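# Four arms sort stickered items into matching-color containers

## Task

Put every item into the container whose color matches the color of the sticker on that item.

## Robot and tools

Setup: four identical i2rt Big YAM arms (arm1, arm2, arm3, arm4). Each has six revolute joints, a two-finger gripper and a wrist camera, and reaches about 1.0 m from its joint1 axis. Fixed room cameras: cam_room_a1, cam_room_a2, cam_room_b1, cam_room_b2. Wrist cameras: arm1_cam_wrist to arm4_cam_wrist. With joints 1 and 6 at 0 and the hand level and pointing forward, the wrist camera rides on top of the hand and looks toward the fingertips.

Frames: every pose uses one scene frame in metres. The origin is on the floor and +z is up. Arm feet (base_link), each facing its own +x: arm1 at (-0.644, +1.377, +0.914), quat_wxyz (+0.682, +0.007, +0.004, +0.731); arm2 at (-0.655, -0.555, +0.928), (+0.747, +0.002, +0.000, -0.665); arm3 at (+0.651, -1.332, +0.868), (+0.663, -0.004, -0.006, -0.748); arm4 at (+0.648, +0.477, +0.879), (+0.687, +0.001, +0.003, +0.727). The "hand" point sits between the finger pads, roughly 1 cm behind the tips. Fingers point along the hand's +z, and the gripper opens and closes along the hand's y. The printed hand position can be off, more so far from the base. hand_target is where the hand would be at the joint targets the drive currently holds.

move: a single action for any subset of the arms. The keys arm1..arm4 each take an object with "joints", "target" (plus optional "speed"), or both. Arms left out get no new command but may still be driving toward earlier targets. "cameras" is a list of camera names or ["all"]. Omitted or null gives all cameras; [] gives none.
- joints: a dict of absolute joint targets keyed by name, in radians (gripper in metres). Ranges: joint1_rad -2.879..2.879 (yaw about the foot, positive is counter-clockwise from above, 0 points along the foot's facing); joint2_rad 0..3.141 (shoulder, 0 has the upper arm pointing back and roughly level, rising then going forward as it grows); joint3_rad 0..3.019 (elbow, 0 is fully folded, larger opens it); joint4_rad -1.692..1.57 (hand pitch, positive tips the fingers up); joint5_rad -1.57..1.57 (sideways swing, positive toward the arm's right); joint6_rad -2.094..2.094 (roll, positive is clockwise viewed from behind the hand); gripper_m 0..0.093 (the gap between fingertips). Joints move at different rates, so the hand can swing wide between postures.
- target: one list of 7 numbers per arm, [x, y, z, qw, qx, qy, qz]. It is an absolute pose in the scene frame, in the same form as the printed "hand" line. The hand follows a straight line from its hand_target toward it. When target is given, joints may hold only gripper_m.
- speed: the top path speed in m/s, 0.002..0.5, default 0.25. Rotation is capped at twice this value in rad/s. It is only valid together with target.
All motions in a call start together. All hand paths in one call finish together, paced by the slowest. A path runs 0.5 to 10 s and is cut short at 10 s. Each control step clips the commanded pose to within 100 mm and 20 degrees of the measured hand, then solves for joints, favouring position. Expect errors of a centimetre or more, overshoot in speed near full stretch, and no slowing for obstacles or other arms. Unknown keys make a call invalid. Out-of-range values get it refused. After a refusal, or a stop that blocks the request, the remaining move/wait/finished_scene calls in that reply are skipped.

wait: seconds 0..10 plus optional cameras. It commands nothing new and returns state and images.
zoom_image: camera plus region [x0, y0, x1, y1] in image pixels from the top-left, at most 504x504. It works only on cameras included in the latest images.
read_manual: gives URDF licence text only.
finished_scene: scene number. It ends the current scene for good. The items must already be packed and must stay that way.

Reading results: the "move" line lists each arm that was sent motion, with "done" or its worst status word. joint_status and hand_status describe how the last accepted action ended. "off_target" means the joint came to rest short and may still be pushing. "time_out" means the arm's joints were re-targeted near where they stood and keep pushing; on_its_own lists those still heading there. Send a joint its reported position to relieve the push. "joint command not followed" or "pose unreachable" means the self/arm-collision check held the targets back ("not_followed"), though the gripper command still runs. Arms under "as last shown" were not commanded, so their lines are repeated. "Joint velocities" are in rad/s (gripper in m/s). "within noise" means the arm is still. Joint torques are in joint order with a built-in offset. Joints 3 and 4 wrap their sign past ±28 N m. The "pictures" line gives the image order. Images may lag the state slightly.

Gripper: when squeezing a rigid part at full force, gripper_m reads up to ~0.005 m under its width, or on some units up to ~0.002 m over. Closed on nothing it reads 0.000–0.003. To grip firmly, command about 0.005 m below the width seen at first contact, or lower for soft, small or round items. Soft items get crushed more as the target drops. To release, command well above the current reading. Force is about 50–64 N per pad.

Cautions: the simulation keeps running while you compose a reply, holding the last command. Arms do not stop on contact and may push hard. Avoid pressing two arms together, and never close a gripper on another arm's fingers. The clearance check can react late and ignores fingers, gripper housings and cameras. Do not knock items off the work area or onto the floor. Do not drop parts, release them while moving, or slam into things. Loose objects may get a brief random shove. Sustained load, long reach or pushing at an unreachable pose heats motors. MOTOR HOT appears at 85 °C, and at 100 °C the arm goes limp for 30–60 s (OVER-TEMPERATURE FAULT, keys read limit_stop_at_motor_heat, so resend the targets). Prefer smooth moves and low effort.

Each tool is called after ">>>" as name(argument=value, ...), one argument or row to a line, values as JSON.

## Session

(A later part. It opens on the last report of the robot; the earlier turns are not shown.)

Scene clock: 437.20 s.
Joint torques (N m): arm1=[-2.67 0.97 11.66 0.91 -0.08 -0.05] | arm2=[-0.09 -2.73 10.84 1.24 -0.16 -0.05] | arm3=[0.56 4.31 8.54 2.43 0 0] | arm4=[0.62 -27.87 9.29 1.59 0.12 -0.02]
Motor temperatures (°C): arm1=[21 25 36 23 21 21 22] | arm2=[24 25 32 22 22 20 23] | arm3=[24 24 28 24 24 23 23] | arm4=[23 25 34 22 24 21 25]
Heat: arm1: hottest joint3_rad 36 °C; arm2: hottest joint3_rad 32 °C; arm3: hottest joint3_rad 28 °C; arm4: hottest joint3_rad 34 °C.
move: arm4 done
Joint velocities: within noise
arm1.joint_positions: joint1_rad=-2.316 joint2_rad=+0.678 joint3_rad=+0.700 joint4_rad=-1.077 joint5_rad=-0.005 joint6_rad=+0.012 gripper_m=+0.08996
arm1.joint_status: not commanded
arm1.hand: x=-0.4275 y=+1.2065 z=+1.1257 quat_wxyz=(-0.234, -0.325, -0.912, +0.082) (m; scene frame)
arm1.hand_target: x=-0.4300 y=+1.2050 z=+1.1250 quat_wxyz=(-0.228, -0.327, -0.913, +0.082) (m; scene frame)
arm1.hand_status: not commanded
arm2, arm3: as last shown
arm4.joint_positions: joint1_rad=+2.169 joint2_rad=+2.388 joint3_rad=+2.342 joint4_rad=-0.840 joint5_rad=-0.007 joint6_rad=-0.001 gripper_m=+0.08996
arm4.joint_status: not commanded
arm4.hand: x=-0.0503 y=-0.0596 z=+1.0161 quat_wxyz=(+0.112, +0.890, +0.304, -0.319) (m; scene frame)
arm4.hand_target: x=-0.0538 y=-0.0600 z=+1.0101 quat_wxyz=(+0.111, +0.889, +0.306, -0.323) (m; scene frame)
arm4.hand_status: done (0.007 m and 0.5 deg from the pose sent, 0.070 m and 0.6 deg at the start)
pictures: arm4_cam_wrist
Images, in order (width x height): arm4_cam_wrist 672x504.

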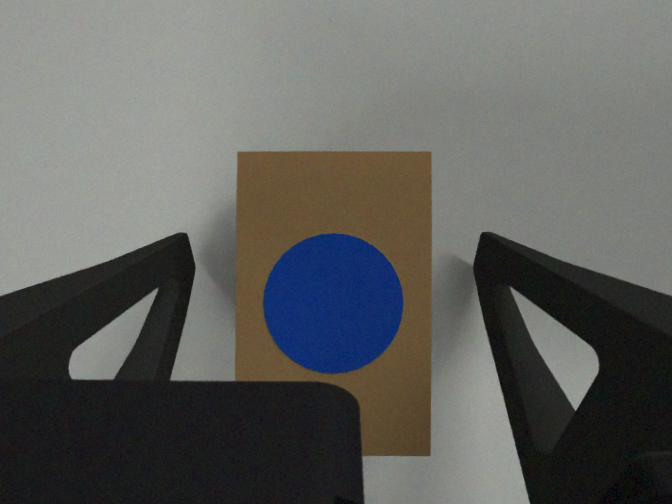

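>>> move(
  arm4={"joints":{"gripper_m":0.03}},
  cameras=[],
)

>>> move(
  arm4={"target":[-0.03,-0.04,1.12,0.111,0.889,0.306,-0.323],"speed":0.2},
  cameras=["arm4_cam_wrist"],
)

>>> move(
  arm4={"target":[0.41,0.29,1.13,0.111,0.889,0.306,-0.323],"speed":0.4},
  cameras=[],
)

>>> move(
  arm4={"joints":{"joint2_rad":0.761,"joint3_rad":1.138,"joint4_rad":-1.3,"joint5_rad":0,"joint6_rad":0,"joint1_rad":-1.777}},
  cameras=["arm4_cam_wrist"],
)

>>> move(
  arm4={"target":[1.16,0.4,0.92,-0.341,-0.0705,-0.937,0.0257]},
  cameras=["arm4_cam_wrist"],
)

>>> move(
  arm4={"target":[1.155,0.4,0.755,-0.341,-0.0705,-0.937,0.0257],"speed":0.15},
  cameras=["arm4_cam_wrist","cam_room_a2"],
)

Scene clock: 447.60 s.
Joint torques (N m): arm1=[-2.67 0.73 11.74 1.01 -0.08 -0.04] | arm2=[-0.15 -2.55 10.84 1.25 -0.16 -0.04] | arm3=[0.5 4.48 8.53 2.47 0 0] | arm4=[0.67 -28.81 9.39 1.62 0.11 -0.04]
Motor temperatures (°C): arm1=[21 25 36 23 21 21 22] | arm2=[24 25 32 22 22 20 23] | arm3=[24 24 28 24 24 23 23] | arm4=[23 28 34 22 24 21 25]
Heat: arm1: hottest joint3_rad 36 °C; arm2: hottest joint3_rad 32 °C; arm3: hottest joint3_rad 28 °C; arm4: hottest joint3_rad 34 °C.
move: arm4 off_target
Joint velocities: within noise
arm1, arm2: as last shown
arm3.joint_positions: joint1_rad=-1.441 joint2_rad=+0.131 joint3_rad=+0.689 joint4_rad=-0.570 joint5_rad=+0.000 joint6_rad=-0.006 gripper_m=+0.09402
arm3.joint_status: not commanded
arm3.hand: x=+0.4252 y=-1.3272 z=+1.3138 quat_wxyz=(-0.006, -0.712, -0.001, +0.703) (m; scene frame)
arm3.hand_target: x=+0.4240 y=-1.3250 z=+1.3158 quat_wxyz=(-0.005, -0.707, +0.005, +0.707) (m; scene frame)
arm3.hand_status: not commanded
arm4.joint_positions: joint1_rad=+2.169 joint2_rad=+2.388 joint3_rad=+2.342 joint4_rad=-0.840 joint5_rad=-0.007 joint6_rad=-0.001 gripper_m=+0.04435
arm4.joint_status: gripper_m off_target (ended at +0.04438, target +0.03000)
arm4.hand: x=-0.0504 y=-0.0596 z=+1.0161 quat_wxyz=(+0.112, +0.890, +0.304, -0.320) (m; scene frame)
arm4.hand_target: x=-0.0539 y=-0.0600 z=+1.0101 quat_wxyz=(+0.111, +0.889, +0.306, -0.323) (m; scene frame)
arm4.hand_status: not commanded
pictures: none
No camera images: "cameras" was empty.

Scene clock: 448.97 s.
Joint torques (N m): arm1=[-2.9 1.08 11.75 0.68 -0.02 -0.01] | arm2=[0.21 -2.67 10.85 1.22 -0.17 -0.05] | arm3=[0.56 4.48 8.51 2.43 0 0] | arm4=[0.44 -27.87 12.7 0.57 0.11 -0.05]
Motor temperatures (°C): arm1=[21 25 36 23 21 21 22] | arm2=[24 25 32 22 22 20 23] | arm3=[24 24 28 24 24 23 23] | arm4=[23 28 34 22 24 21 25]
Heat: arm1: hottest joint3_rad 36 °C; arm2: hottest joint3_rad 32 °C; arm3: hottest joint3_rad 28 °C; arm4: hottest joint3_rad 34 °C.
move: arm4 off_target
Joint velocities: within noise
arm1, arm2, arm3: as last shown
arm4.joint_positions: joint1_rad=+2.169 joint2_rad=+2.267 joint3_rad=+2.347 joint4_rad=-0.995 joint5_rad=-0.007 joint6_rad=-0.001 gripper_m=+0.04435
arm4.joint_status: not commanded
arm4.hand: x=-0.0229 y=-0.0385 z=+1.0972 quat_wxyz=(+0.107, +0.895, +0.306, -0.306) (m; scene frame)
arm4.hand_target: x=-0.0291 y=-0.0394 z=+1.1200 quat_wxyz=(+0.111, +0.889, +0.306, -0.323) (m; scene frame)
arm4.hand_status: off_target (0.024 m and 2.1 deg from the pose sent, 0.108 m and 0.5 deg at the start)
pictures: arm4_cam_wrist
Images, in order (width x height): arm4_cam_wrist 672x504.

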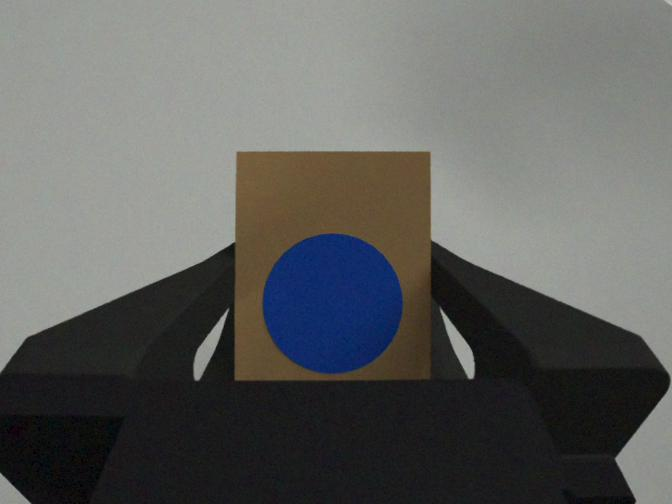

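Scene clock: 451.13 s.
Joint torques (N m): arm1=[-2.14 0.56 11.71 0.9 -0.06 -0.06] | arm2=[-0.09 -2.67 10.85 1.21 -0.16 -0.05] | arm3=[0.67 4.31 8.54 2.45 0 0] | arm4=[1.44 -0.73 9.46 0.81 0.2 0.08]
Motor temperatures (°C): arm1=[21 25 36 23 21 21 22] | arm2=[24 25 32 22 22 20 23] | arm3=[24 24 28 24 24 23 23] | arm4=[23 28 35 22 24 21 25]
Heat: arm1: hottest joint3_rad 36 °C; arm2: hottest joint3_rad 32 °C; arm3: hottest joint3_rad 28 °C; arm4: hottest joint3_rad 35 °C.
move: arm4 done
Joint velocities: within noise
arm1, arm2, arm3: as last shown
arm4.joint_positions: joint1_rad=+2.177 joint2_rad=+0.658 joint3_rad=+0.721 joint4_rad=-0.924 joint5_rad=+0.002 joint6_rad=-0.001 gripper_m=+0.04435
arm4.joint_status: not commanded
arm4.hand: x=+0.4078 y=+0.2911 z=+1.1345 quat_wxyz=(+0.113, +0.886, +0.305, -0.332) (m; scene frame)
arm4.hand_target: x=+0.4100 y=+0.2901 z=+1.1301 quat_wxyz=(+0.111, +0.889, +0.306, -0.323) (m; scene frame)
arm4.hand_status: done (0.005 m and 1.1 deg from the pose sent, 0.544 m and 2.1 deg at the start)
pictures: none
No camera images: "cameras" was empty.

Scene clock: 453.77 s.
Joint torques (N m): arm1=[-2.26 0.91 11.78 0.77 -0.04 -0.08] | arm2=[-0.15 -2.67 10.84 1.25 -0.16 -0.04] | arm3=[0.62 4.48 8.57 2.45 0 0] | arm4=[0.56 -2.84 11.37 0.64 0 0.05]
Motor temperatures (°C): arm1=[21 25 36 23 21 21 22] | arm2=[24 25 32 22 22 20 23] | arm3=[24 24 28 24 24 23 23] | arm4=[23 27 35 22 24 21 25]
Heat: arm1: hottest joint3_rad 36 °C; arm2: hottest joint3_rad 32 °C; arm3: hottest joint3_rad 28 °C; arm4: hottest joint3_rad 35 °C.
move: arm4 done
Joint velocities: within noise
arm1, arm2, arm3: as last shown
arm4.joint_positions: joint1_rad=-1.774 joint2_rad=+0.764 joint3_rad=+1.103 joint4_rad=-1.290 joint5_rad=+0.003 joint6_rad=-0.001 gripper_m=+0.04438
arm4.joint_status: all done
arm4.hand: x=+0.9448 y=+0.4340 z=+1.2463 quat_wxyz=(-0.302, -0.069, -0.951, +0.026) (m; scene frame)
arm4.hand_target: x=+0.9442 y=+0.4337 z=+1.2632 quat_wxyz=(-0.315, -0.070, -0.946, +0.026) (m; scene frame)
arm4.hand_status: not commanded
pictures: arm4_cam_wrist
Images, in order (width x height): arm4_cam_wrist 672x504.

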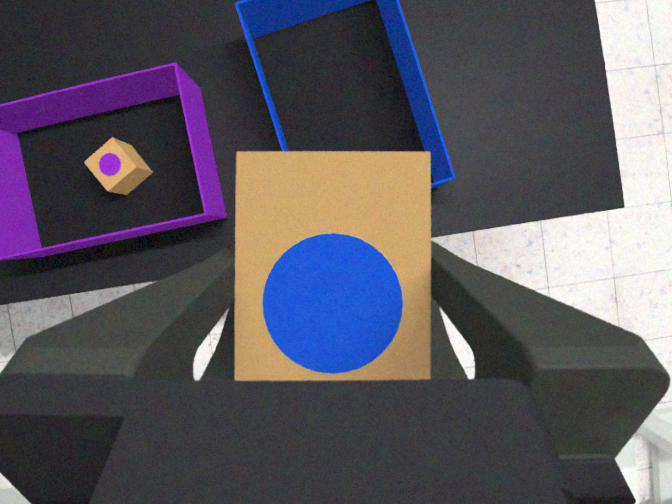

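Scene clock: 456.07 s.
Joint torques (N m): arm1=[-2.55 1.32 11.63 0.76 0.01 -0.04] | arm2=[-0.21 -2.61 10.85 1.26 -0.16 -0.05] | arm3=[0.73 4.48 8.57 2.41 -0.01 0] | arm4=[0.5 -13.45 8.65 1.55 0 0.06]
Motor temperatures (°C): arm1=[21 25 36 23 21 21 22] | arm2=[24 25 32 22 22 20 23] | arm3=[24 24 28 24 24 23 23] | arm4=[23 27 35 22 24 21 26]
Heat: arm1: hottest joint3_rad 36 °C; arm2: hottest joint3_rad 32 °C; arm3: hottest joint3_rad 28 °C; arm4: hottest joint3_rad 35 °C.
move: arm4 off_target
Joint velocities: within noise
arm1, arm2, arm3: as last shown
arm4.joint_positions: joint1_rad=-1.774 joint2_rad=+1.588 joint3_rad=+0.742 joint4_rad=-0.076 joint5_rad=+0.000 joint6_rad=-0.001 gripper_m=+0.04438
arm4.joint_status: not commanded
arm4.hand: x=+1.1406 y=+0.4042 z=+0.9030 quat_wxyz=(-0.316, -0.068, -0.946, +0.025) (m; scene frame)
arm4.hand_target: x=+1.1591 y=+0.4001 z=+0.9206 quat_wxyz=(-0.341, -0.070, -0.937, +0.026) (m; scene frame)
arm4.hand_status: off_target (0.026 m and 3.1 deg from the pose sent, 0.392 m and 4.8 deg at the start)
pictures: arm4_cam_wrist
Images, in order (width x height): arm4_cam_wrist 672x504.

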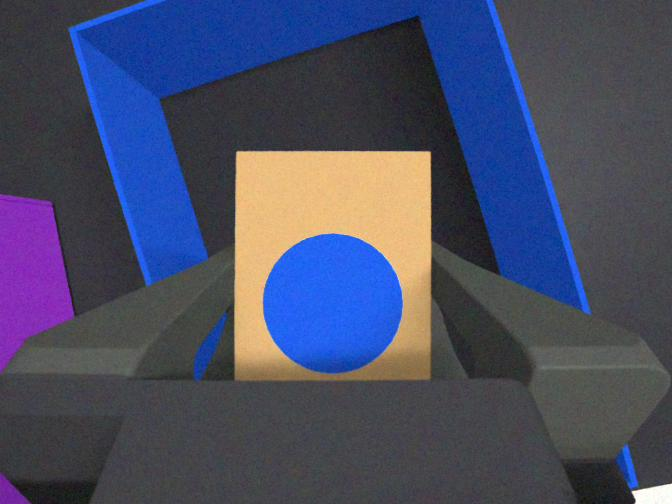

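Scene clock: 457.80 s.
Joint torques (N m): arm1=[-2.67 1.03 11.51 0.91 -0.05 -0.04] | arm2=[-0.09 -2.67 10.88 1.26 -0.16 -0.05] | arm3=[0.62 4.37 8.54 2.44 0 0] | arm4=[0.5 -14.97 4 1.65 0 0.08]
Motor temperatures (°C): arm1=[21 25 36 23 21 21 22] | arm2=[24 25 32 22 22 20 23] | arm3=[24 24 28 24 24 23 23] | arm4=[23 27 35 22 24 21 26]
Heat: arm1: hottest joint3_rad 36 °C; arm2: hottest joint3_rad 32 °C; arm3: hottest joint3_rad 28 °C; arm4: hottest joint3_rad 35 °C.
move: arm4 done
Joint velocities: within noise
arm1, arm2, arm3: as last shown
arm4.joint_positions: joint1_rad=-1.774 joint2_rad=+2.041 joint3_rad=+0.725 joint4_rad=+0.424 joint5_rad=+0.000 joint6_rad=-0.001 gripper_m=+0.04438
arm4.joint_status: not commanded
arm4.hand: x=+1.1464 y=+0.4027 z=+0.7533 quat_wxyz=(-0.330, -0.068, -0.941, +0.026) (m; scene frame)
arm4.hand_target: x=+1.1549 y=+0.4000 z=+0.7552 quat_wxyz=(-0.341, -0.071, -0.937, +0.026) (m; scene frame)
arm4.hand_status: done (0.009 m and 1.4 deg from the pose sent, 0.149 m and 3.1 deg at the start)
pictures: arm4_cam_wrist, cam_room_a2
Images, in order (width x height): arm4_cam_wrist 672x504, cam_room_a2 672x504.

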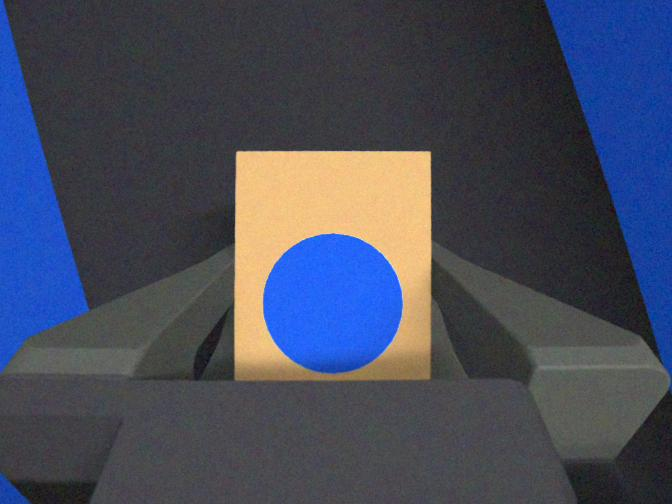

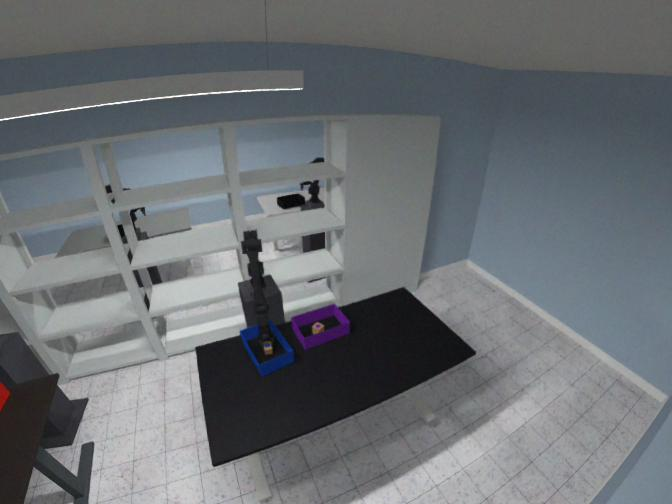

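>>> move(
  arm4={"target":[1.155,0.4,0.736,-0.341,-0.0705,-0.937,0.0257],"speed":0.05},
  cameras=[],
)

>>> move(
  arm4={"joints":{"gripper_m":0.09}},
  cameras=["arm4_cam_wrist"],
)

>>> move(
  arm4={"target":[1.155,0.4,0.95,-0.341,-0.0705,-0.937,0.0257],"speed":0.3},
  cameras=["arm4_cam_wrist"],
)

Scene clock: 462.57 s.
Joint torques (N m): arm1=[-2.9 1.08 11.58 1.07 0.01 -0.06] | arm2=[-0.03 -2.49 10.84 1.21 -0.17 -0.04] | arm3=[0.44 4.42 8.55 2.41 0 0] | arm4=[0.38 -13.63 4.31 1.58 -0.04 0.08]
Motor temperatures (°C): arm1=[21 25 36 23 21 21 22] | arm2=[24 25 32 22 22 20 23] | arm3=[24 24 28 24 24 23 23] | arm4=[23 27 34 22 24 21 26]
Heat: arm1: hottest joint3_rad 36 °C; arm2: hottest joint3_rad 32 °C; arm3: hottest joint3_rad 28 °C; arm4: hottest joint3_rad 34 °C.
move: arm4 done
Joint velocities: within noise
arm1, arm3: as last shown
arm2.joint_positions: joint1_rad=+2.146 joint2_rad=+0.715 joint3_rad=+0.688 joint4_rad=-1.026 joint5_rad=-0.004 joint6_rad=-0.003 gripper_m=+0.08992
arm2.joint_status: not commanded
arm2.hand: x=-0.4372 y=-0.3747 z=+1.1352 quat_wxyz=(-0.242, +0.329, -0.908, -0.089) (m; scene frame)
arm2.hand_target: x=-0.4401 y=-0.3799 z=+1.1252 quat_wxyz=(-0.227, +0.332, -0.912, -0.083) (m; scene frame)
arm2.hand_status: not commanded
arm4.joint_positions: joint1_rad=-1.774 joint2_rad=+2.086 joint3_rad=+0.728 joint4_rad=+0.474 joint5_rad=+0.000 joint6_rad=-0.001 gripper_m=+0.04438
arm4.joint_status: not commanded
arm4.hand: x=+1.1458 y=+0.4027 z=+0.7399 quat_wxyz=(-0.333, -0.068, -0.940, +0.027) (m; scene frame)
arm4.hand_target: x=+1.1547 y=+0.4000 z=+0.7361 quat_wxyz=(-0.341, -0.070, -0.937, +0.026) (m; scene frame)
arm4.hand_status: done (0.010 m and 1.0 deg from the pose sent, 0.020 m and 1.4 deg at the start)
pictures: none
No camera images: "cameras" was empty.

Scene clock: 463.17 s.
Joint torques (N m): arm1=[-2.61 1.08 11.59 0.84 -0.04 -0.05] | arm2=[-0.09 -2.61 10.82 1.21 -0.17 -0.05] | arm3=[0.5 4.42 8.57 2.43 -0.01 0] | arm4=[-0.03 -13.8 4.22 1.61 -0.02 0.08]
Motor temperatures (°C): arm1=[21 25 36 23 21 21 22] | arm2=[24 25 32 22 22 20 23] | arm3=[24 24 28 24 24 23 23] | arm4=[23 27 34 22 24 21 26]
Heat: arm1: hottest joint3_rad 36 °C; arm2: hottest joint3_rad 32 °C; arm3: hottest joint3_rad 28 °C; arm4: hottest joint3_rad 34 °C.
move: arm4 done
Joint velocities: within noise
arm1.joint_positions: joint1_rad=-2.316 joint2_rad=+0.678 joint3_rad=+0.700 joint4_rad=-1.077 joint5_rad=-0.005 joint6_rad=+0.012 gripper_m=+0.08996
arm1.joint_status: not commanded
arm1.hand: x=-0.4275 y=+1.2065 z=+1.1257 quat_wxyz=(-0.234, -0.325, -0.912, +0.082) (m; scene frame)
arm1.hand_target: x=-0.4300 y=+1.2050 z=+1.1250 quat_wxyz=(-0.228, -0.327, -0.913, +0.082) (m; scene frame)
arm1.hand_status: not commanded
arm2, arm3: as last shown
arm4.joint_positions: joint1_rad=-1.774 joint2_rad=+2.086 joint3_rad=+0.728 joint4_rad=+0.474 joint5_rad=+0.000 joint6_rad=-0.001 gripper_m=+0.08991
arm4.joint_status: all done
arm4.hand: x=+1.1458 y=+0.4027 z=+0.7399 quat_wxyz=(-0.333, -0.068, -0.940, +0.027) (m; scene frame)
arm4.hand_target: x=+1.1547 y=+0.4000 z=+0.7361 quat_wxyz=(-0.341, -0.070, -0.937, +0.026) (m; scene frame)
arm4.hand_status: not commanded
pictures: arm4_cam_wrist
Images, in order (width x height): arm4_cam_wrist 672x504.

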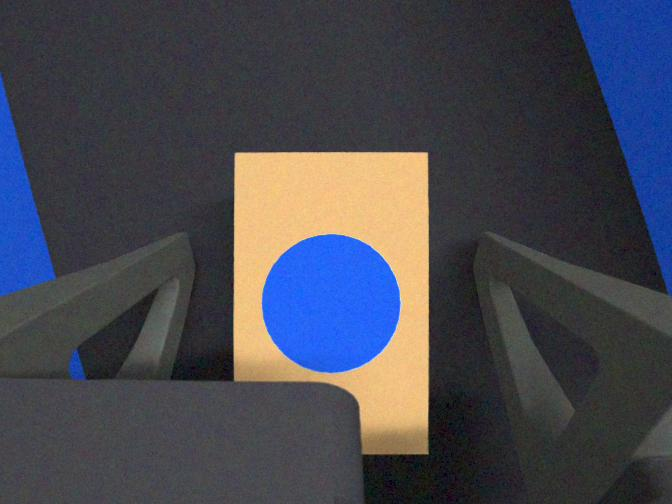

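Scene clock: 464.60 s.
Joint torques (N m): arm1=[-2.84 1.2 11.67 0.84 -0.04 -0.05] | arm2=[-0.03 -2.67 10.88 1.22 -0.16 -0.05] | arm3=[0.67 4.42 8.53 2.45 0 0.01] | arm4=[0.38 -11.99 9.35 0.57 -0.02 0.07]
Motor temperatures (°C): arm1=[21 25 36 23 21 21 22] | arm2=[24 25 32 22 22 20 23] | arm3=[24 24 28 24 24 23 23] | arm4=[23 26 34 22 24 21 26]
Heat: arm1: hottest joint3_rad 36 °C; arm2: hottest joint3_rad 32 °C; arm3: hottest joint3_rad 28 °C; arm4: hottest joint3_rad 34 °C.
move: arm4 off_target
Joint velocities: within noise
arm1, arm2: as last shown
arm3.joint_positions: joint1_rad=-1.441 joint2_rad=+0.131 joint3_rad=+0.689 joint4_rad=-0.570 joint5_rad=+0.000 joint6_rad=-0.006 gripper_m=+0.09402
arm3.joint_status: not commanded
arm3.hand: x=+0.4252 y=-1.3272 z=+1.3138 quat_wxyz=(-0.006, -0.712, -0.001, +0.703) (m; scene frame)
arm3.hand_target: x=+0.4240 y=-1.3250 z=+1.3158 quat_wxyz=(-0.005, -0.707, +0.005, +0.707) (m; scene frame)
arm3.hand_status: not commanded
arm4.joint_positions: joint1_rad=-1.774 joint2_rad=+1.502 joint3_rad=+0.756 joint4_rad=-0.137 joint5_rad=-0.001 joint6_rad=-0.001 gripper_m=+0.08991
arm4.joint_status: not commanded
arm4.hand: x=+1.1429 y=+0.4042 z=+0.9407 quat_wxyz=(-0.334, -0.068, -0.940, +0.026) (m; scene frame)
arm4.hand_target: x=+1.1547 y=+0.4000 z=+0.9503 quat_wxyz=(-0.341, -0.071, -0.937, +0.026) (m; scene frame)
arm4.hand_status: off_target (0.016 m and 0.9 deg from the pose sent, 0.210 m and 1.0 deg at the start)
pictures: arm4_cam_wrist
Images, in order (width x height): arm4_cam_wrist 672x504.

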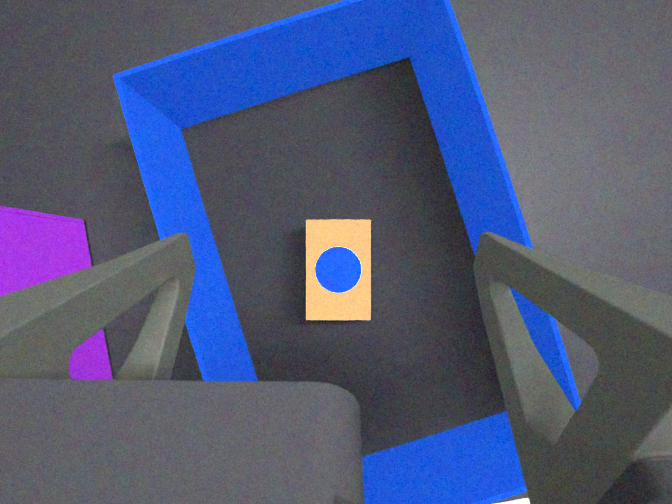

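>>> finished_scene(
  scene=1,
)

The scene is finished: the task was done.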